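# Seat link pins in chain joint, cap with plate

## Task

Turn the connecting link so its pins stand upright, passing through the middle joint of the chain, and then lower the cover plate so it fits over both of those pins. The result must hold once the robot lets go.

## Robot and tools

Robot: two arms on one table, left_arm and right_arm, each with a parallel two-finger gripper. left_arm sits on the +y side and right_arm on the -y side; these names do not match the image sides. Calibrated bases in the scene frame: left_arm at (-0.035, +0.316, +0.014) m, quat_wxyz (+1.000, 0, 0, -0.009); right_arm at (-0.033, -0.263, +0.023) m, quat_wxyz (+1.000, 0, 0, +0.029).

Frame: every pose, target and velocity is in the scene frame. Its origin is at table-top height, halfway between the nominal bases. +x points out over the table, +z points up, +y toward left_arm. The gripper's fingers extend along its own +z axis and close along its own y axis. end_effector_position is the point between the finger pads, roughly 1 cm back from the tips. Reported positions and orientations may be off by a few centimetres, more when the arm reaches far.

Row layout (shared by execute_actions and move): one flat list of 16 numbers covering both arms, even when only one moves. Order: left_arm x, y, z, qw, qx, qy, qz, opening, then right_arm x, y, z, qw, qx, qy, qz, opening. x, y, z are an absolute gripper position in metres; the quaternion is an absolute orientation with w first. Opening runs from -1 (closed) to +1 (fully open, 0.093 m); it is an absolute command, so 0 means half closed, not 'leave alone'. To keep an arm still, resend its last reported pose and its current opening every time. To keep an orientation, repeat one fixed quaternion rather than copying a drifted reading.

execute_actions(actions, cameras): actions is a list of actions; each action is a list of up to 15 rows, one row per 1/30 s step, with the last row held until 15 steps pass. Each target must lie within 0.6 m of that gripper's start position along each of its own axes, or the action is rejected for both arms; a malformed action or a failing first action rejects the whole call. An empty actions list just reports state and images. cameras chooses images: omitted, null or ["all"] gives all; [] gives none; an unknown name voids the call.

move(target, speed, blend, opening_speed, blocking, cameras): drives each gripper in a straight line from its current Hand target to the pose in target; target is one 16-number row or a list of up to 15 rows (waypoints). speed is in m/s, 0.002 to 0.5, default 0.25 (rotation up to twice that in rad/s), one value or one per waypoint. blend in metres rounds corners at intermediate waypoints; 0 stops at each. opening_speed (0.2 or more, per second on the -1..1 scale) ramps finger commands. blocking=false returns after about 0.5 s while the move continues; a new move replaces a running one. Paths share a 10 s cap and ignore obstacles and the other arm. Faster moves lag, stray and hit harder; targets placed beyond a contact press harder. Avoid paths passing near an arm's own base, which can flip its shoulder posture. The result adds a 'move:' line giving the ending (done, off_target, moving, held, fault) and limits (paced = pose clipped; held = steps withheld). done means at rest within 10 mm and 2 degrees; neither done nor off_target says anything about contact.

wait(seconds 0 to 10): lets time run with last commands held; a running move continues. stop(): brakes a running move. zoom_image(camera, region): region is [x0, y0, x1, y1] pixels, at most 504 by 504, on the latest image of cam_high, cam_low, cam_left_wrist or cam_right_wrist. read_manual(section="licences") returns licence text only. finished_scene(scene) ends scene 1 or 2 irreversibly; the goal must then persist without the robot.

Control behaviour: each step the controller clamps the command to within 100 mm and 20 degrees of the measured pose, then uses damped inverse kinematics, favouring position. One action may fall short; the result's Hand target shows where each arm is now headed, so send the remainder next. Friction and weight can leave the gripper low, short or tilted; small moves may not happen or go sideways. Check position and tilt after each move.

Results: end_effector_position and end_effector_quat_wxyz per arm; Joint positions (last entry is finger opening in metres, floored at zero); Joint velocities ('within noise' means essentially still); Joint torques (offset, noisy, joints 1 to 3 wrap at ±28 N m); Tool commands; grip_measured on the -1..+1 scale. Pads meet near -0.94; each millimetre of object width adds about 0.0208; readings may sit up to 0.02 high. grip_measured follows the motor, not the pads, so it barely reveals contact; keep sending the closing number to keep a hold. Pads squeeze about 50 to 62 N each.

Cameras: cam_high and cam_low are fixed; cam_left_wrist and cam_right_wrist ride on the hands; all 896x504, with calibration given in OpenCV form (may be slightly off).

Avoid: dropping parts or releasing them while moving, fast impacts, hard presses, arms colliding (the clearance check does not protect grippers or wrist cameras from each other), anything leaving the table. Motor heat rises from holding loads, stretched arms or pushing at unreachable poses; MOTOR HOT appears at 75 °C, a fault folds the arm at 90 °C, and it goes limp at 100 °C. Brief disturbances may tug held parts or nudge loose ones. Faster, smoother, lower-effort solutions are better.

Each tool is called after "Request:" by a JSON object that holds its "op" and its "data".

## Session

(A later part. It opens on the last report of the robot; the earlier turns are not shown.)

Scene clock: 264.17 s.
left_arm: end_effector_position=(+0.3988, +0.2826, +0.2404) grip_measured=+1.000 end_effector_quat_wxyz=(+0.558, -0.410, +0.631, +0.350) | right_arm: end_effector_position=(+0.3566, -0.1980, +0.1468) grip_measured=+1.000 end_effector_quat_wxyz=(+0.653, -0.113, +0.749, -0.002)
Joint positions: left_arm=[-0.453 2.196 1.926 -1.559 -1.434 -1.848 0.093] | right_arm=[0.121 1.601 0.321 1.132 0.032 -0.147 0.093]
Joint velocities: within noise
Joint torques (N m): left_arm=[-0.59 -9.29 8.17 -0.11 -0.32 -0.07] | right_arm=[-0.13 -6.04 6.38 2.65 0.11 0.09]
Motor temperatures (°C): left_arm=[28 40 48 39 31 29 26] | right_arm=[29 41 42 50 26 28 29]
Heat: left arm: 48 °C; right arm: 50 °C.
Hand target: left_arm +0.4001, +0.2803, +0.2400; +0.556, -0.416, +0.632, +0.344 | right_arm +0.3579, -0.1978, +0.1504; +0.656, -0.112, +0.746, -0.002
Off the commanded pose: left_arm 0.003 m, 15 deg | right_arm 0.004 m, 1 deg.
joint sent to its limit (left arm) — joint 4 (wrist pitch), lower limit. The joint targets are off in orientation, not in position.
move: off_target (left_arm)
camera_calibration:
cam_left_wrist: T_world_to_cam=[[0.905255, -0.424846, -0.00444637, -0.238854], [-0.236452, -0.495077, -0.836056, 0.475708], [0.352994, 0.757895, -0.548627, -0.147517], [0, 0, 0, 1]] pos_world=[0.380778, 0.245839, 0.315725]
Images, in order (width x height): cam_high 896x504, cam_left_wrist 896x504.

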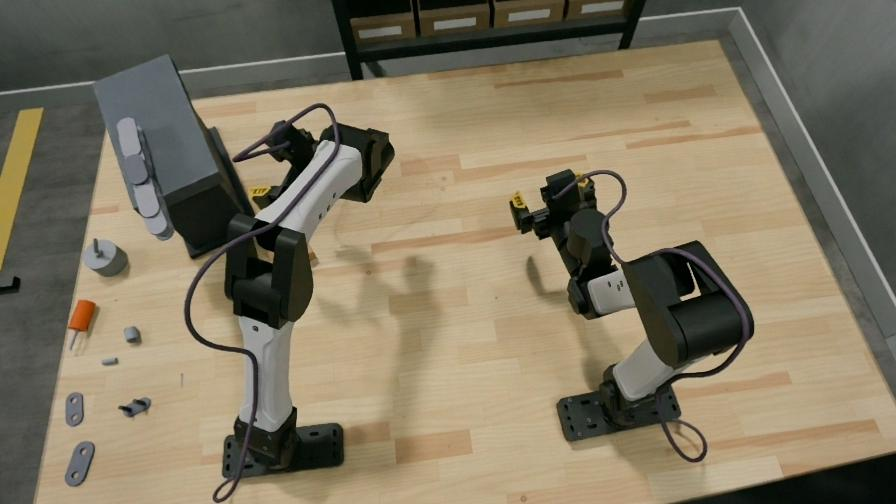

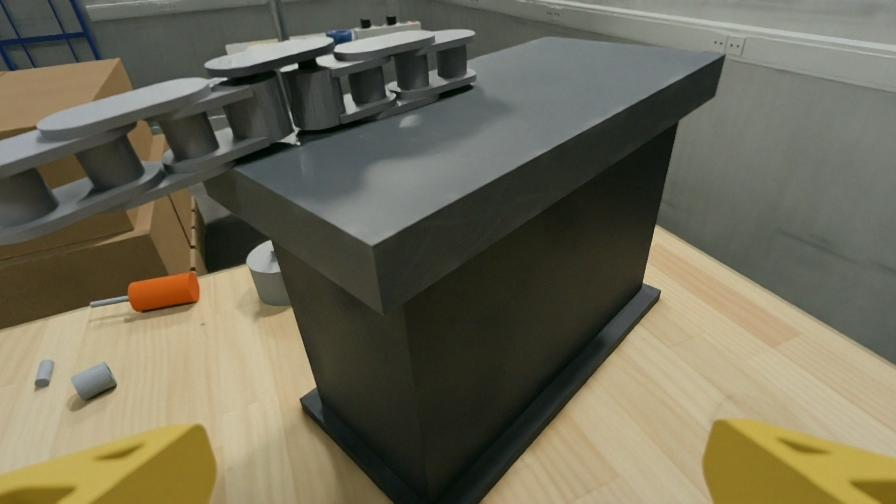

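Request:
{"op": "move", "data": {"target": [[0.25,0.33,0.33,0.48,-0.08,0.86,0.08,1,0.3579,-0.1978,0.1504,0.656,-0.112,0.746,-0.002,1],[0.265,0.44,0.30,0.4153,-0.1675,0.8907,0.0781,1,0.3579,-0.1978,0.1504,0.656,-0.112,0.746,-0.002,1]], "cameras": ["cam_left_wrist","cam_high","cam_low"], "blend": 0.05}}

Scene clock: 425.47 s.
left_arm: end_effector_position=(+0.2639, +0.4396, +0.2909) grip_measured=+1.000 end_effector_quat_wxyz=(+0.408, -0.172, +0.893, +0.080) | right_arm: end_effector_position=(+0.3566, -0.1980, +0.1468) grip_measured=+1.000 end_effector_quat_wxyz=(+0.653, -0.113, +0.749, -0.002)
Joint positions: left_arm=[0.415 1.112 1.218 -0.821 0.011 0.013 0.093] | right_arm=[0.121 1.601 0.321 1.132 0.032 -0.147 0.093]
Joint velocities: within noise
Joint torques (N m): left_arm=[0.38 -2.74 10 1.56 0.27 0.11] | right_arm=[-0.02 -5.89 6.32 2.64 0.09 0.13]
Motor temperatures (°C): left_arm=[28 45 50 29 31 28 26] | right_arm=[29 40 40 52 26 27 29]
Heat: left arm: 50 °C; right arm: 52 °C.
Hand target: left_arm +0.2649, +0.4399, +0.2999; +0.415, -0.168, +0.891, +0.078 | right_arm +0.3579, -0.1978, +0.1504; +0.656, -0.112, +0.746, -0.002
Off the commanded pose: left_arm 0.009 m, 1 deg | right_arm 0.004 m, 1 deg.
move: done
camera_calibration:
cam_left_wrist: T_world_to_cam=[[0.356612, -0.934105, -0.016608, 0.322339], [-0.859799, -0.321186, -0.39697, 0.524056], [0.365477, 0.155844, -0.917682, 0.177575], [0, 0, 0, 1]] pos_world=[0.270734, 0.441744, 0.376345]
Images, in order (width x height): cam_high 896x504, cam_low 896x504, cam_left_wrist 896x504.

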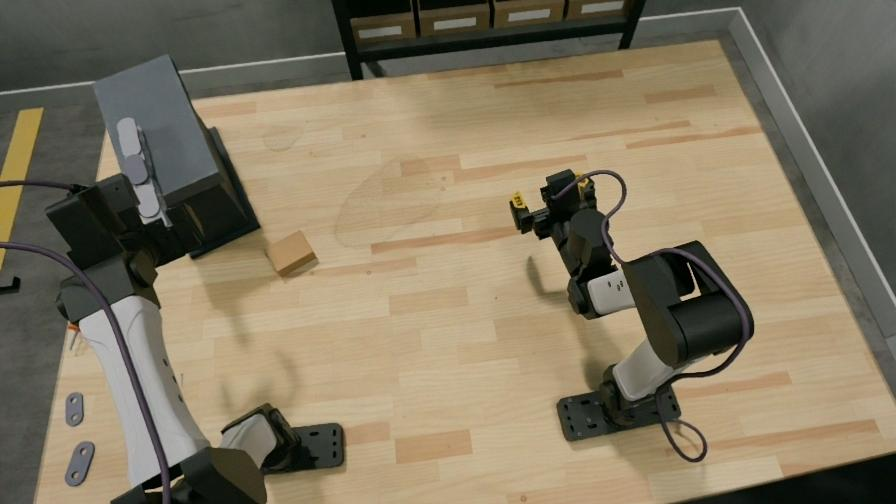

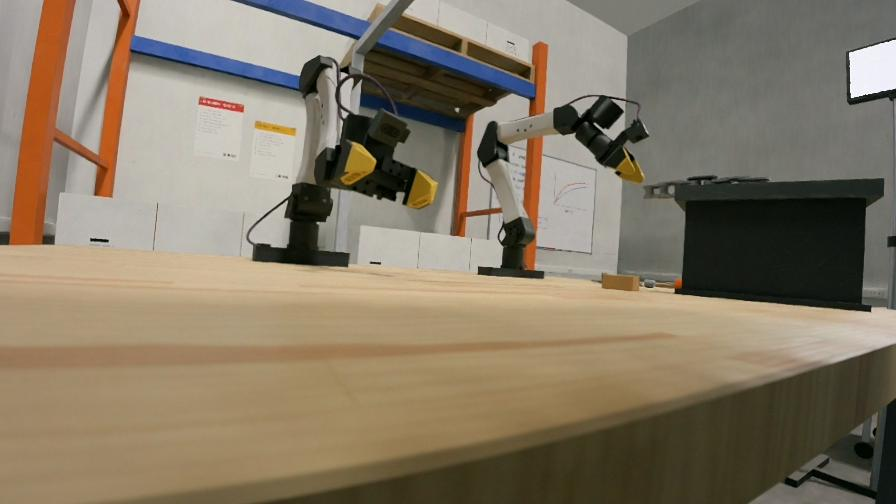

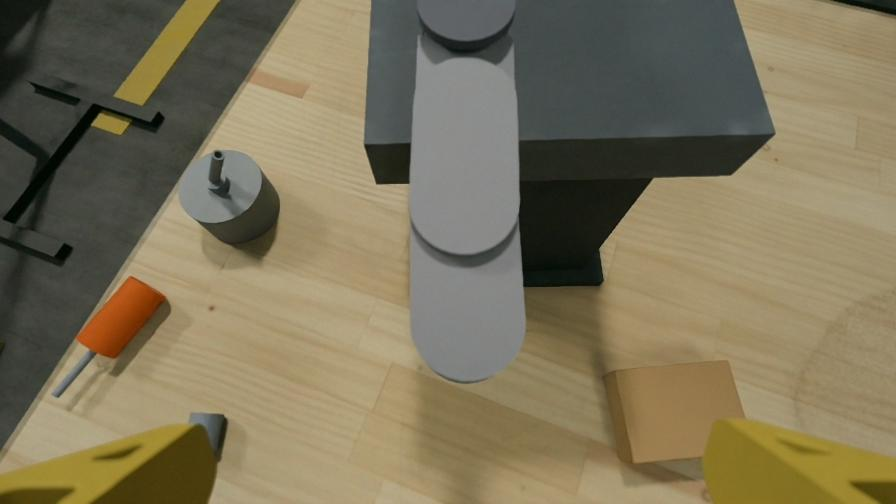

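Request:
{"op": "move", "data": {"target": [[0.321,0.458,0.262,0.4153,-0.1675,0.8907,0.0781,1,0.3579,-0.1978,0.1504,0.656,-0.112,0.746,-0.002,1]], "cameras": ["cam_left_wrist","cam_high","cam_low"], "speed": 0.1}}

Request:
{"op": "zoom_image", "data": {"camera": "cam_low", "region": [590, 140, 770, 240]}}

Scene clock: 440.67 s.
left_arm: end_effector_position=(+0.3181, +0.4592, +0.2618) grip_measured=+1.000 end_effector_quat_wxyz=(+0.411, -0.168, +0.892, +0.079) | right_arm: end_effector_position=(+0.3566, -0.1980, +0.1468) grip_measured=+1.000 end_effector_quat_wxyz=(+0.653, -0.113, +0.749, -0.002)
Joint positions: left_arm=[0.408 1.292 1.203 -0.617 0.012 0.013 0.093] | right_arm=[0.121 1.601 0.321 1.132 0.032 -0.147 0.093]
Joint velocities: within noise
Joint torques (N m): left_arm=[-1.03 -4.3 7.56 1.75 0.09 -0.06] | right_arm=[-0.14 -6.13 6.26 2.64 0.14 0.11]
Motor temperatures (°C): left_arm=[28 42 49 32 30 28 26] | right_arm=[29 40 40 52 26 27 29]
Heat: left arm: 49 °C; right arm: 52 °C.
Hand target: left_arm +0.3210, +0.4580, +0.2619; +0.415, -0.167, +0.891, +0.078 | right_arm +0.3579, -0.1978, +0.1504; +0.656, -0.112, +0.746, -0.002
Off the commanded pose: left_arm 0.003 m, 0 deg | right_arm 0.004 m, 1 deg.
move: done
camera_calibration:
cam_left_wrist: T_world_to_cam=[[0.349182, -0.936907, -0.0166689, 0.324549], [-0.859363, -0.313088, -0.404315, 0.56353], [0.373587, 0.155504, -0.914468, 0.124735], [0, 0, 0, 1]] pos_world=[0.324351, 0.46111, 0.34732]
Images, in order (width x height): cam_high 896x504, cam_low 896x504, cam_left_wrist 896x504.

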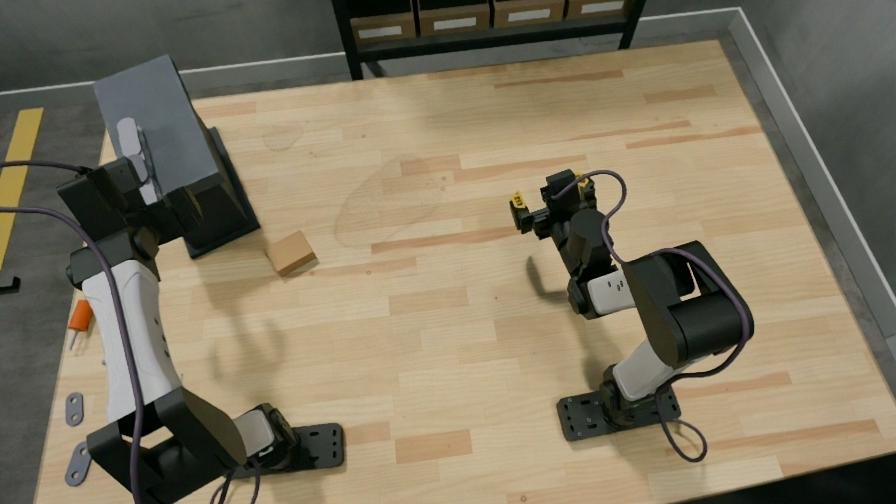

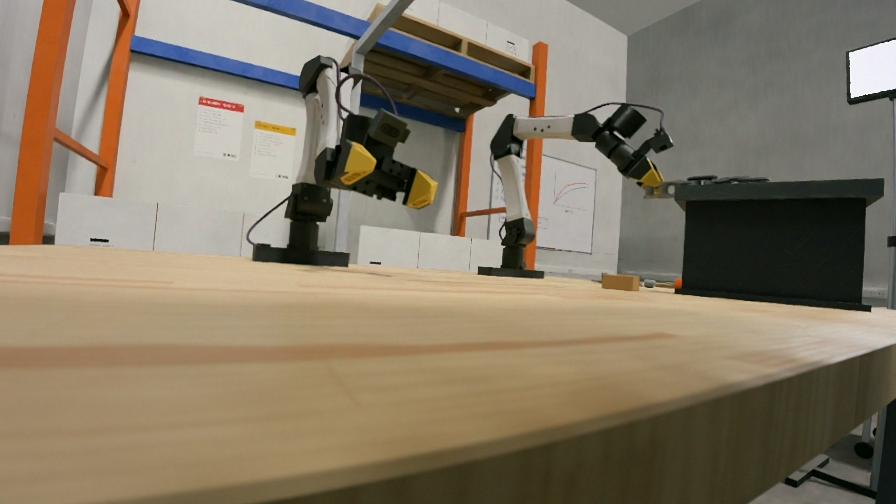

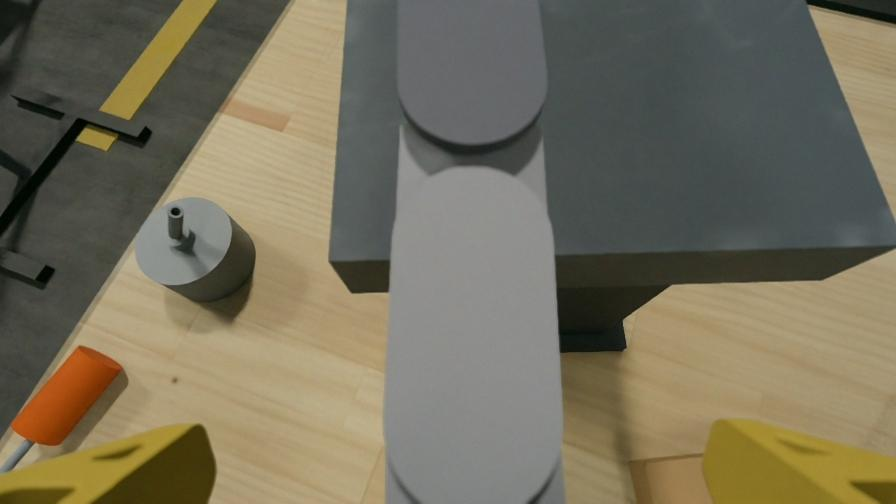

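Scaled by 2.800 from the camera's 896x504 image, which has a finer 1280x720 frame.

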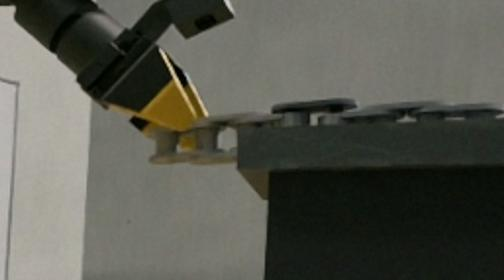

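Request:
{"op": "move", "data": {"target": [[0.325,0.454,0.246,0.4153,-0.1675,0.8907,0.0781,1,0.3579,-0.1978,0.1504,0.656,-0.112,0.746,-0.002,1]], "cameras": ["cam_left_wrist","cam_low"], "speed": 0.08}}

Request:
{"op": "zoom_image", "data": {"camera": "cam_low", "region": [620, 160, 720, 220]}}

Scene clock: 457.83 s.
left_arm: end_effector_position=(+0.3229, +0.4537, +0.2475) grip_measured=+1.000 end_effector_quat_wxyz=(+0.414, -0.164, +0.892, +0.075) | right_arm: end_effector_position=(+0.3566, -0.1980, +0.1468) grip_measured=+1.000 end_effector_quat_wxyz=(+0.653, -0.113, +0.749, -0.002)
Joint positions: left_arm=[0.388 1.292 1.142 -0.553 0.007 0.003 0.093] | right_arm=[0.121 1.601 0.321 1.132 0.032 -0.147 0.093]
Joint velocities: within noise
Joint torques (N m): left_arm=[-1.07 -4.22 7.41 1.78 -0.05 -0.07] | right_arm=[-0.2 -5.96 6.49 2.63 0.14 0.15]
Motor temperatures (°C): left_arm=[28 40 50 34 30 28 26] | right_arm=[28 39 40 52 26 27 29]
Heat: left arm: 50 °C; right arm: 52 °C.
Hand target: left_arm +0.3249, +0.4540, +0.2460; +0.415, -0.167, +0.891, +0.078 | right_arm +0.3579, -0.1978, +0.1504; +0.656, -0.112, +0.746, -0.002
Off the commanded pose: left_arm 0.003 m, 1 deg | right_arm 0.004 m, 1 deg.
move: done
camera_calibration:
cam_left_wrist: T_world_to_cam=[[0.339581, -0.940498, -0.0121867, 0.321031], [-0.860455, -0.305395, -0.40786, 0.557849], [0.37987, 0.148988, -0.912963, 0.111196], [0, 0, 0, 1]] pos_world=[0.328748, 0.455727, 0.332955]
Images, in order (width x height): cam_low 896x504, cam_left_wrist 896x504.

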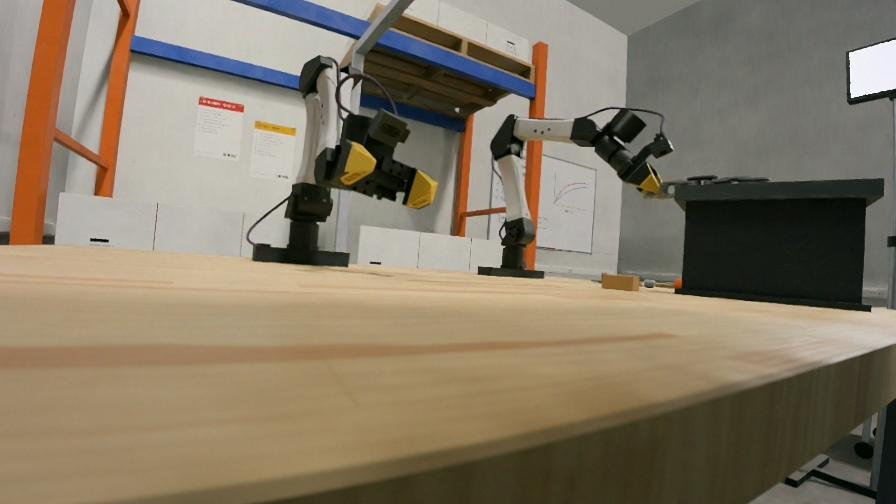

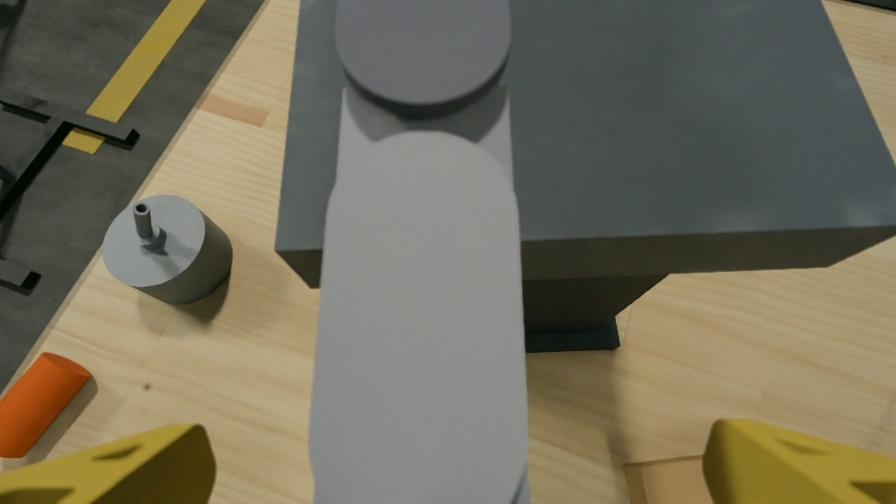

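Scaled by 5.040 from the camera's 896x504 image, which has a finer 1280x720 frame.

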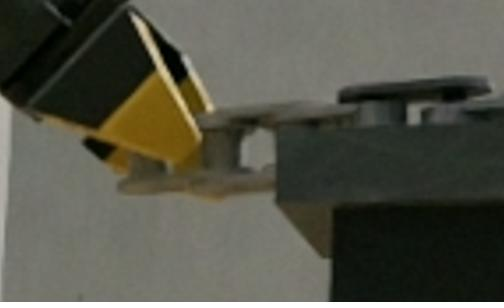

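Request:
{"op": "move", "data": {"target": [[0.3227,0.4596,0.245,0.4153,-0.1675,0.8907,0.0781,1,0.3579,-0.1978,0.1504,0.656,-0.112,0.746,-0.002,1]], "cameras": ["cam_left_wrist"], "speed": 0.08}}

Scene clock: 469.57 s.
left_arm: end_effector_position=(+0.3222, +0.4573, +0.2482) grip_measured=+1.000 end_effector_quat_wxyz=(+0.415, -0.168, +0.891, +0.077) | right_arm: end_effector_position=(+0.3566, -0.1980, +0.1468) grip_measured=+1.000 end_effector_quat_wxyz=(+0.653, -0.113, +0.749, -0.002)
Joint positions: left_arm=[0.397 1.292 1.142 -0.549 0.007 0.003 0.093] | right_arm=[0.121 1.601 0.321 1.132 0.032 -0.147 0.093]
Joint velocities: within noise
Joint torques (N m): left_arm=[0.13 -4.31 7.05 1.76 0.15 0.07] | right_arm=[-0.01 -5.97 6.34 2.62 0.11 0.09]
Motor temperatures (°C): left_arm=[28 39 50 35 30 28 26] | right_arm=[28 39 40 52 26 27 29]
Heat: left arm: 50 °C; right arm: 52 °C.
Hand target: left_arm +0.3227, +0.4596, +0.2450; +0.415, -0.168, +0.891, +0.078 | right_arm +0.3579, -0.1978, +0.1504; +0.656, -0.112, +0.746, -0.002
Off the commanded pose: left_arm 0.004 m, 0 deg | right_arm 0.004 m, 1 deg.
move: done
camera_calibration:
cam_left_wrist: T_world_to_cam=[[0.348729, -0.937144, -0.0122403, 0.320168], [-0.855852, -0.313101, -0.411685, 0.561653], [0.381976, 0.154042, -0.911244, 0.108219], [0, 0, 0, 1]] pos_world=[0.327703, 0.459228, 0.333757]
Images, in order (width x height): cam_left_wrist 896x504.

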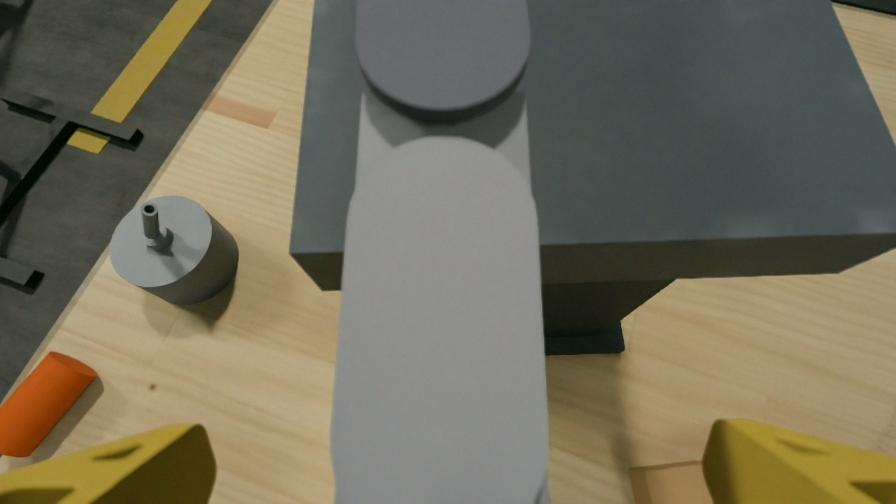

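Request:
{"op": "move", "data": {"target": [[0.3215,0.4635,0.245,0.4153,-0.1675,0.8907,0.0781,1,0.3579,-0.1978,0.1504,0.656,-0.112,0.746,-0.002,1]], "cameras": ["cam_left_wrist"], "speed": 0.08}}

Scene clock: 476.47 s.
left_arm: end_effector_position=(+0.3202, +0.4625, +0.2484) grip_measured=+1.000 end_effector_quat_wxyz=(+0.415, -0.171, +0.890, +0.081) | right_arm: end_effector_position=(+0.3566, -0.1980, +0.1468) grip_measured=+1.000 end_effector_quat_wxyz=(+0.653, -0.113, +0.749, -0.002)
Joint positions: left_arm=[0.413 1.292 1.142 -0.548 0.009 0.01 0.093] | right_arm=[0.121 1.601 0.321 1.132 0.032 -0.147 0.093]
Joint velocities: within noise
Joint torques (N m): left_arm=[0.2 -4.16 7.13 1.77 0.25 0.1] | right_arm=[-0.31 -6.08 6.26 2.64 0.1 0.13]
Motor temperatures (°C): left_arm=[28 39 50 35 30 28 26] | right_arm=[28 39 40 52 26 27 29]
Heat: left arm: 50 °C; right arm: 52 °C.
Hand target: left_arm +0.3215, +0.4634, +0.2450; +0.415, -0.168, +0.891, +0.078 | right_arm +0.3579, -0.1978, +0.1504; +0.656, -0.112, +0.746, -0.002
Off the commanded pose: left_arm 0.004 m, 1 deg | right_arm 0.004 m, 1 deg.
move: done
camera_calibration:
cam_left_wrist: T_world_to_cam=[[0.35712, -0.93391, -0.0166343, 0.322703], [-0.853379, -0.318982, -0.412304, 0.563731], [0.379749, 0.161437, -0.910895, 0.105509], [0, 0, 0, 1]] pos_world=[0.325766, 0.464163, 0.333904]
Images, in order (width x height): cam_left_wrist 896x504.

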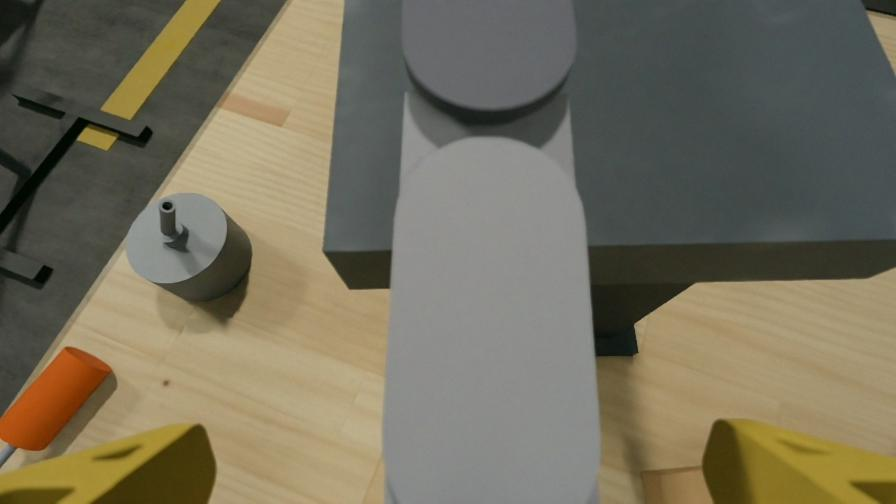

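Request:
{"op": "move", "data": {"target": [[0.3222,0.4590,0.245,0.4153,-0.1675,0.8907,0.0781,1,0.3579,-0.1978,0.1504,0.656,-0.112,0.746,-0.002,1]], "cameras": ["cam_left_wrist"], "speed": 0.08}}

Scene clock: 485.80 s.
left_arm: end_effector_position=(+0.3201, +0.4612, +0.2460) grip_measured=+1.000 end_effector_quat_wxyz=(+0.413, -0.170, +0.891, +0.080) | right_arm: end_effector_position=(+0.3566, -0.1980, +0.1468) grip_measured=+1.000 end_effector_quat_wxyz=(+0.653, -0.113, +0.749, -0.002)
Joint positions: left_arm=[0.41 1.292 1.137 -0.547 0.01 0.011 0.093] | right_arm=[0.121 1.601 0.321 1.132 0.032 -0.147 0.093]
Joint velocities: within noise
Joint torques (N m): left_arm=[-1.02 -4.52 7.38 1.75 0.11 -0.01] | right_arm=[-0.06 -6.13 6.27 2.64 0.11 0.14]
Motor temperatures (°C): left_arm=[28 39 50 35 30 28 26] | right_arm=[28 39 40 52 26 27 29]
Heat: left arm: 50 °C; right arm: 52 °C.
Hand target: left_arm +0.3222, +0.4590, +0.2449; +0.415, -0.168, +0.891, +0.078 | right_arm +0.3579, -0.1978, +0.1504; +0.656, -0.112, +0.746, -0.002
Off the commanded pose: left_arm 0.003 m, 0 deg | right_arm 0.004 m, 1 deg.
move: done
camera_calibration:
cam_left_wrist: T_world_to_cam=[[0.353544, -0.935271, -0.0165746, 0.32325], [-0.856459, -0.316525, -0.407787, 0.560945], [0.376145, 0.158366, -0.912926, 0.106706], [0, 0, 0, 1]] pos_world=[0.326006, 0.462981, 0.331518]
Images, in order (width x height): cam_left_wrist 896x504.

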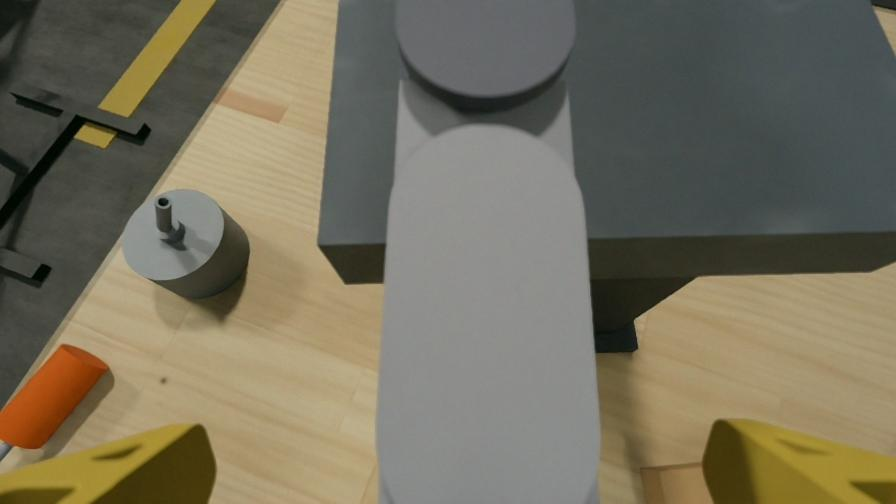

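Request:
{"op": "move", "data": {"target": [[0.3235,0.4562,0.245,0.4153,-0.1675,0.8907,0.0781,1,0.3579,-0.1978,0.1504,0.656,-0.112,0.746,-0.002,1]], "cameras": ["cam_left_wrist"], "speed": 0.08}}

Scene clock: 495.60 s.
left_arm: end_effector_position=(+0.3218, +0.4569, +0.2460) grip_measured=+1.000 end_effector_quat_wxyz=(+0.414, -0.166, +0.892, +0.077) | right_arm: end_effector_position=(+0.3566, -0.1980, +0.1468) grip_measured=+1.000 end_effector_quat_wxyz=(+0.653, -0.113, +0.749, -0.002)
Joint positions: left_arm=[0.398 1.292 1.137 -0.547 0.01 0.009 0.093] | right_arm=[0.121 1.601 0.321 1.132 0.032 -0.147 0.093]
Joint velocities: within noise
Joint torques (N m): left_arm=[-1.1 -4.4 7.39 1.75 0.04 -0.07] | right_arm=[-0.16 -6.15 6.3 2.61 0.12 0.11]
Motor temperatures (°C): left_arm=[28 38 51 35 30 28 26] | right_arm=[28 39 40 52 26 27 29]
Heat: left arm: 51 °C; right arm: 52 °C.
Hand target: left_arm +0.3235, +0.4561, +0.2449; +0.415, -0.167, +0.891, +0.078 | right_arm +0.3579, -0.1978, +0.1504; +0.656, -0.112, +0.746, -0.002
Off the commanded pose: left_arm 0.002 m, 0 deg | right_arm 0.004 m, 1 deg.
move: done
camera_calibration:
cam_left_wrist: T_world_to_cam=[[0.343732, -0.938955, -0.0145372, 0.322908], [-0.85943, -0.308306, -0.407832, 0.558277], [0.378454, 0.152679, -0.912941, 0.108596], [0, 0, 0, 1]] pos_world=[0.327708, 0.458736, 0.331519]
Images, in order (width x height): cam_left_wrist 896x504.

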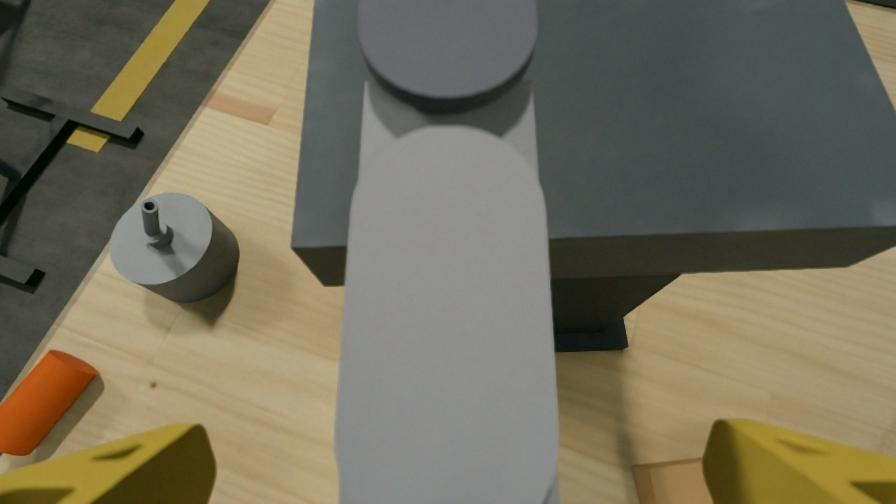

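Request:
{"op": "move", "data": {"target": [[0.3235,0.4562,0.245,0.4153,-0.1675,0.8907,0.0781,-0.6,0.3579,-0.1978,0.1504,0.656,-0.112,0.746,-0.002,1]], "cameras": ["cam_left_wrist","cam_low"], "opening_speed": 0.6}}

Request:
{"op": "zoom_image", "data": {"camera": "cam_low", "region": [600, 140, 780, 240]}}

Scene clock: 508.43 s.
left_arm: end_effector_position=(+0.3219, +0.4569, +0.2461) grip_measured=-0.478 end_effector_quat_wxyz=(+0.414, -0.166, +0.892, +0.077) | right_arm: end_effector_position=(+0.3566, -0.1980, +0.1468) grip_measured=+1.000 end_effector_quat_wxyz=(+0.653, -0.113, +0.749, -0.002)
Joint positions: left_arm=[0.398 1.292 1.137 -0.547 0.01 0.008 0.022] | right_arm=[0.121 1.601 0.321 1.132 0.032 -0.147 0.093]
Joint velocities: within noise
Joint torques (N m): left_arm=[-1.03 -4.44 7.42 1.76 0.04 -0.06] | right_arm=[-0.06 -6.2 6.37 2.62 0.12 0.14]
Motor temperatures (°C): left_arm=[28 38 51 35 30 28 26] | right_arm=[28 39 40 52 26 27 29]
Heat: left arm: 51 °C; right arm: 52 °C.
Hand target: left_arm +0.3235, +0.4561, +0.2450; +0.415, -0.167, +0.891, +0.078 | right_arm +0.3579, -0.1978, +0.1504; +0.656, -0.112, +0.746, -0.002
Off the commanded pose: left_arm 0.002 m, 0 deg | right_arm 0.004 m, 1 deg.
move: done
camera_calibration:
cam_left_wrist: T_world_to_cam=[[0.344243, -0.938769, -0.0145035, 0.322717], [-0.859114, -0.308727, -0.408178, 0.558535], [0.378708, 0.152973, -0.912787, 0.108382], [0, 0, 0, 1]] pos_world=[0.327708, 0.458813, 0.331592]
Images, in order (width x height): cam_low 896x504, cam_left_wrist 896x504.

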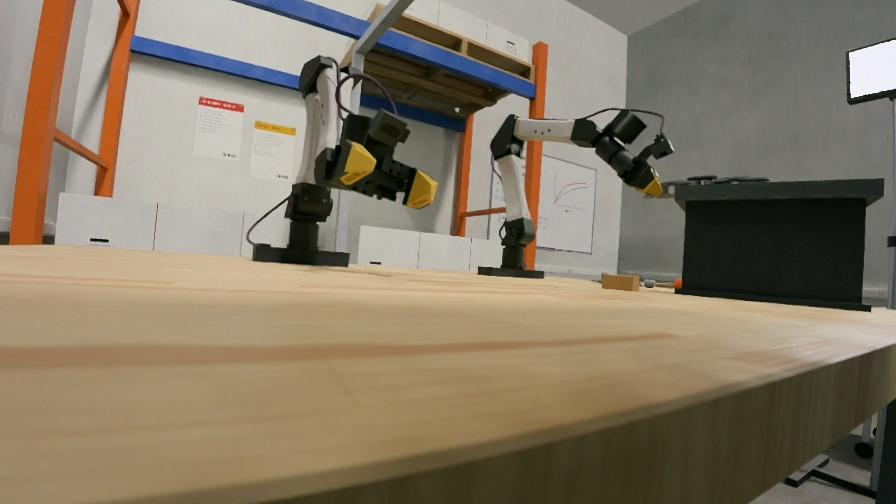

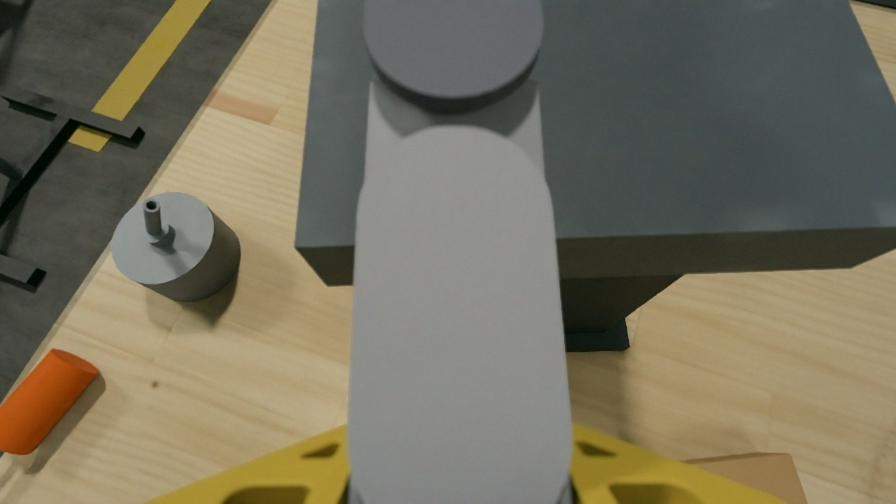

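Scaled by 2.800 from the camera's 896x504 image, which has a finer 1280x720 frame.

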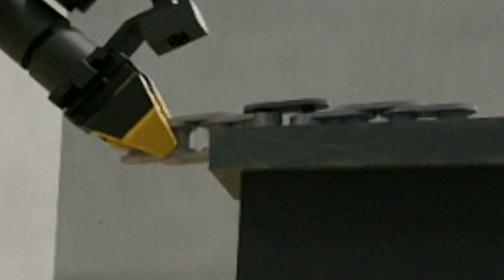

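Request:
{"op": "move", "data": {"target": [[0.3235,0.4562,0.255,0.4153,-0.1675,0.8907,0.0781,-0.7,0.3579,-0.1978,0.1504,0.656,-0.112,0.746,-0.002,1]], "cameras": ["cam_left_wrist","cam_low"], "speed": 0.05}}

Request:
{"op": "zoom_image", "data": {"camera": "cam_low", "region": [600, 140, 780, 240]}}

Scene clock: 516.40 s.
left_arm: end_effector_position=(+0.3218, +0.4569, +0.2462) grip_measured=-0.478 end_effector_quat_wxyz=(+0.412, -0.166, +0.893, +0.077) | right_arm: end_effector_position=(+0.3566, -0.1980, +0.1468) grip_measured=+1.000 end_effector_quat_wxyz=(+0.653, -0.113, +0.749, -0.002)
Joint positions: left_arm=[0.398 1.294 1.142 -0.554 0.01 0.008 0.022] | right_arm=[0.121 1.601 0.321 1.132 0.032 -0.147 0.093]
Joint velocities: within noise
Joint torques (N m): left_arm=[-1.06 -4.42 10.54 1.48 0.02 -0.06] | right_arm=[-0.05 -5.89 6.16 2.64 0.14 0.11]
Motor temperatures (°C): left_arm=[28 38 51 36 30 28 27] | right_arm=[28 39 40 52 26 27 29]
Heat: left arm: 51 °C; right arm: 52 °C.
Hand target: left_arm +0.3234, +0.4561, +0.2548; +0.416, -0.167, +0.891, +0.078 | right_arm +0.3579, -0.1978, +0.1504; +0.656, -0.112, +0.746, -0.002
Off the commanded pose: left_arm 0.009 m, 0 deg | right_arm 0.004 m, 1 deg.
move: done
camera_calibration:
cam_left_wrist: T_world_to_cam=[[0.344191, -0.938789, -0.0143931, 0.322716], [-0.860554, -0.309303, -0.404695, 0.558389], [0.375472, 0.151679, -0.914338, 0.110547], [0, 0, 0, 1]] pos_world=[0.32794, 0.458906, 0.3317]
Images, in order (width x height): cam_low 896x504, cam_left_wrist 896x504.

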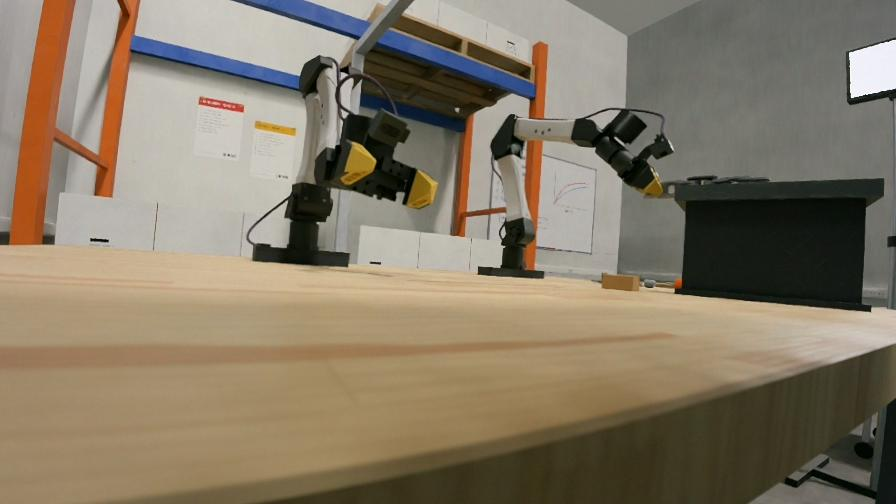

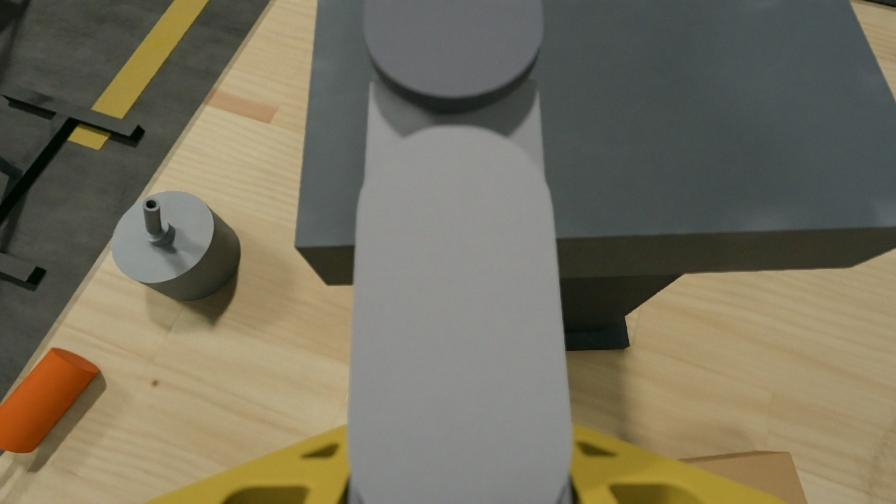

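Scaled by 2.800 from the camera's 896x504 image, which has a finer 1280x720 frame.

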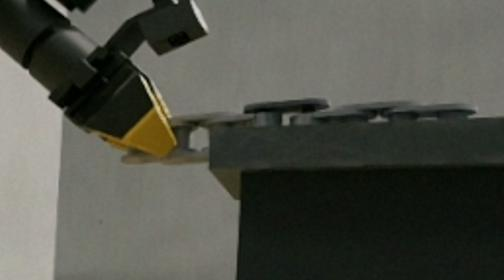

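Request:
{"op": "move", "data": {"target": [[0.3235,0.4562,0.262,0.4153,-0.1675,0.8907,0.0781,-0.7,0.3579,-0.1978,0.1504,0.656,-0.112,0.746,-0.002,1]], "cameras": ["cam_left_wrist","cam_low"], "speed": 0.05}}

Request:
{"op": "zoom_image", "data": {"camera": "cam_low", "region": [600, 140, 780, 240]}}

Scene clock: 527.90 s.
left_arm: end_effector_position=(+0.3193, +0.4559, +0.2472) grip_measured=-0.478 end_effector_quat_wxyz=(+0.402, -0.167, +0.897, +0.075) | right_arm: end_effector_position=(+0.3566, -0.1980, +0.1468) grip_measured=+1.000 end_effector_quat_wxyz=(+0.653, -0.113, +0.749, -0.002)
Joint positions: left_arm=[0.398 1.3 1.166 -0.596 0.01 0.008 0.022] | right_arm=[0.121 1.601 0.321 1.132 0.032 -0.147 0.093]
Joint velocities: within noise
Joint torques (N m): left_arm=[-1.05 -4.7 10.96 1.55 0.05 -0.07] | right_arm=[-0.12 -6.01 6.23 2.68 0.1 0.11]
Motor temperatures (°C): left_arm=[28 38 54 36 30 28 27] | right_arm=[28 39 40 52 26 27 29]
Heat: left arm: 54 °C; right arm: 52 °C.
Hand target: left_arm +0.3232, +0.4560, +0.2619; +0.416, -0.168, +0.891, +0.078 | right_arm +0.3579, -0.1978, +0.1504; +0.656, -0.112, +0.746, -0.002
Off the commanded pose: left_arm 0.015 m, 2 deg | right_arm 0.004 m, 1 deg.
move: off_target (left_arm)
camera_calibration:
cam_left_wrist: T_world_to_cam=[[0.343893, -0.938909, -0.0137263, 0.322638], [-0.868932, -0.312653, -0.383674, 0.555374], [0.355943, 0.14387, -0.923367, 0.124582], [0, 0, 0, 1]] pos_world=[0.327285, 0.458644, 0.332546]
Images, in order (width x height): cam_low 896x504, cam_left_wrist 896x504.

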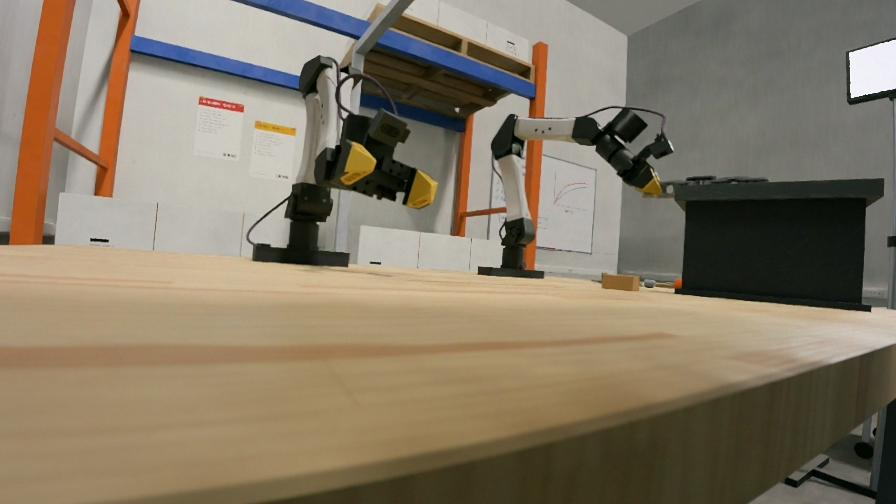

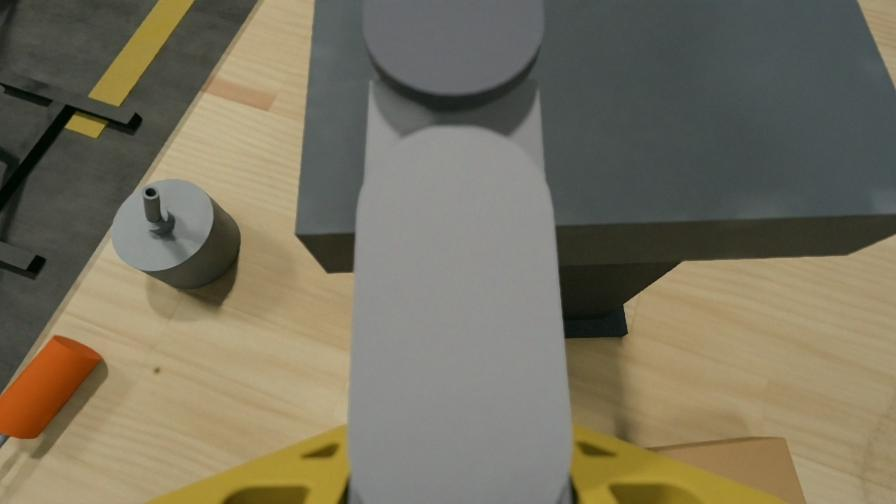

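Scaled by 2.800 from the camera's 896x504 image, which has a finer 1280x720 frame.

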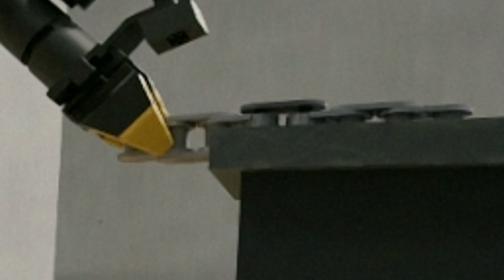

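Request:
{"op": "move", "data": {"target": [[0.3235,0.4562,0.275,0.4153,-0.1675,0.8907,0.0781,-0.9,0.3579,-0.1978,0.1504,0.656,-0.112,0.746,-0.002,1]], "cameras": ["cam_left_wrist","cam_low"], "speed": 0.05}}

Request:
{"op": "zoom_image", "data": {"camera": "cam_low", "region": [600, 140, 780, 240]}}

Scene clock: 539.87 s.
left_arm: end_effector_position=(+0.3125, +0.4532, +0.2470) grip_measured=-0.478 end_effector_quat_wxyz=(+0.377, -0.169, +0.908, +0.070) | right_arm: end_effector_position=(+0.3566, -0.1980, +0.1468) grip_measured=+1.000 end_effector_quat_wxyz=(+0.653, -0.113, +0.749, -0.002)
Joint positions: left_arm=[0.398 1.311 1.211 -0.684 0.01 0.008 0.022] | right_arm=[0.121 1.601 0.321 1.132 0.032 -0.147 0.093]
Joint velocities: within noise
Joint torques (N m): left_arm=[-1.05 -5.34 11.97 1.83 0.04 -0.07] | right_arm=[-0.06 -6.15 6.3 2.61 0.1 0.14]
Motor temperatures (°C): left_arm=[28 38 54 36 30 28 28] | right_arm=[28 39 40 52 26 27 29]
Heat: left arm: 54 °C; right arm: 52 °C.
Hand target: left_arm +0.3219, +0.4555, +0.2751; +0.415, -0.168, +0.891, +0.078 | right_arm +0.3579, -0.1978, +0.1504; +0.656, -0.112, +0.746, -0.002
Off the commanded pose: left_arm 0.030 m, 5 deg | right_arm 0.004 m, 1 deg.
move: off_target (left_arm)
camera_calibration:
cam_left_wrist: T_world_to_cam=[[0.343242, -0.939169, -0.0121204, 0.322344], [-0.886963, -0.319863, -0.333142, 0.544921], [0.309, 0.125099, -0.942799, 0.15518], [0, 0, 0, 1]] pos_world=[0.324732, 0.457623, 0.331746]
Images, in order (width x height): cam_low 896x504, cam_left_wrist 896x504.

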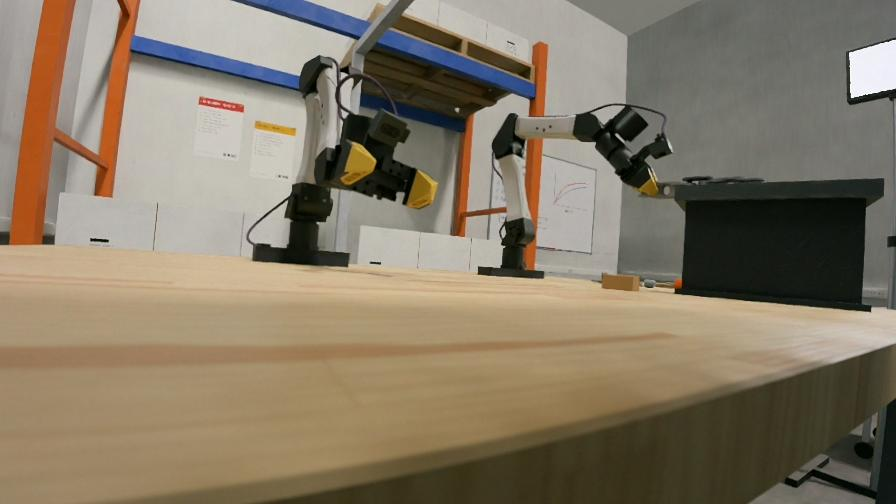

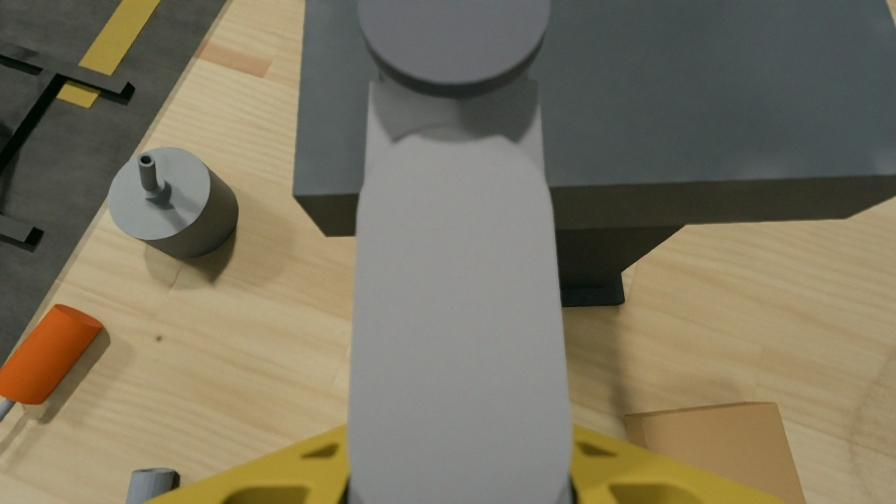

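Scaled by 2.800 from the camera's 896x504 image, which has a finer 1280x720 frame.

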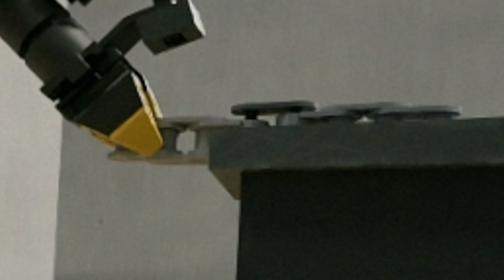

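Request:
{"op": "move", "data": {"target": [[0.335,0.4605,0.260,0.4153,-0.1675,0.8907,0.0781,-0.9,0.3579,-0.1978,0.1504,0.656,-0.112,0.746,-0.002,1]], "cameras": ["cam_left_wrist","cam_low"], "speed": 0.05}}

Request:
{"op": "zoom_image", "data": {"camera": "cam_low", "region": [600, 140, 780, 240]}}

Scene clock: 563.03 s.
left_arm: end_effector_position=(+0.3158, +0.4545, +0.2448) grip_measured=-0.478 end_effector_quat_wxyz=(+0.378, -0.169, +0.908, +0.070) | right_arm: end_effector_position=(+0.3566, -0.1980, +0.1468) grip_measured=+1.000 end_effector_quat_wxyz=(+0.653, -0.113, +0.749, -0.002)
Joint positions: left_arm=[0.398 1.323 1.211 -0.671 0.01 0.008 0.022] | right_arm=[0.121 1.601 0.321 1.132 0.032 -0.147 0.093]
Joint velocities: within noise
Joint torques (N m): left_arm=[-1.1 -3.41 9.25 2.33 0.04 -0.06] | right_arm=[-0.03 -6 6.19 2.61 0.11 0.13]
Motor temperatures (°C): left_arm=[28 39 57 38 30 28 28] | right_arm=[28 39 40 52 26 27 29]
Heat: left arm: 57 °C; right arm: 52 °C.
Hand target: left_arm +0.3331, +0.4596, +0.2605; +0.415, -0.168, +0.891, +0.077 | right_arm +0.3579, -0.1978, +0.1504; +0.656, -0.112, +0.746, -0.002
Off the commanded pose: left_arm 0.025 m, 5 deg | right_arm 0.004 m, 1 deg.
move: off_target (left_arm)
camera_calibration:
cam_left_wrist: T_world_to_cam=[[0.343247, -0.939167, -0.0121318, 0.322426], [-0.886845, -0.319816, -0.333501, 0.547616], [0.309334, 0.125232, -0.942672, 0.151732], [0, 0, 0, 1]] pos_world=[0.328044, 0.458947, 0.329576]
Images, in order (width x height): cam_low 896x504, cam_left_wrist 896x504.

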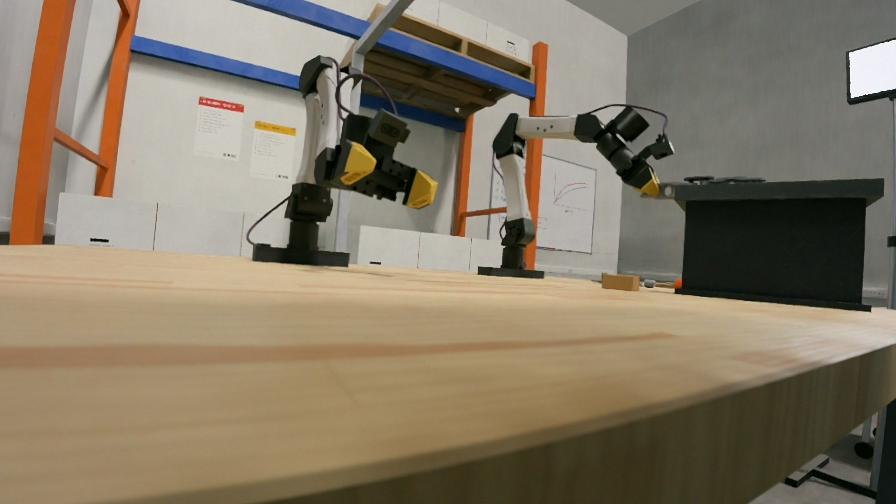

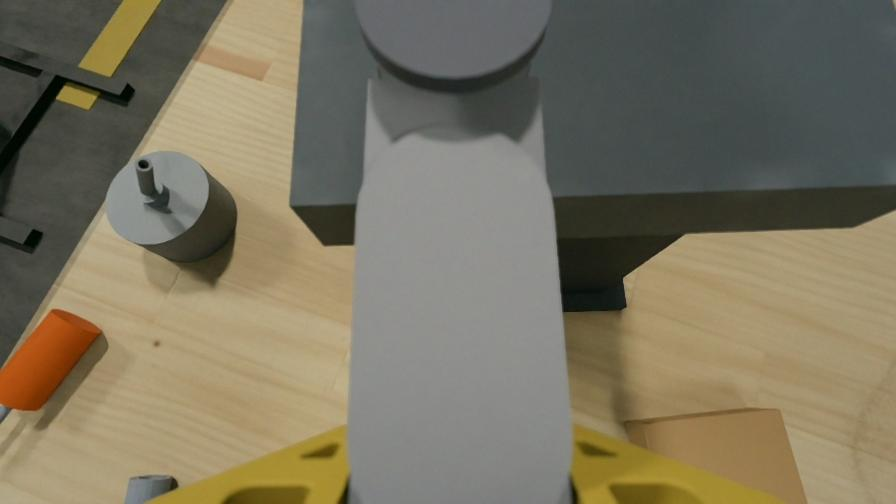

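Scaled by 2.800 from the camera's 896x504 image, which has a finer 1280x720 frame.

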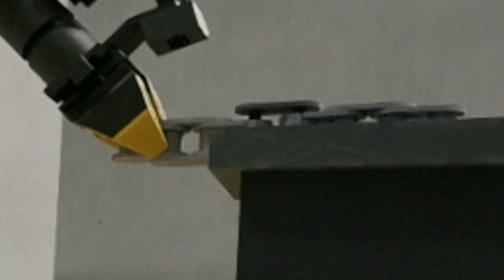

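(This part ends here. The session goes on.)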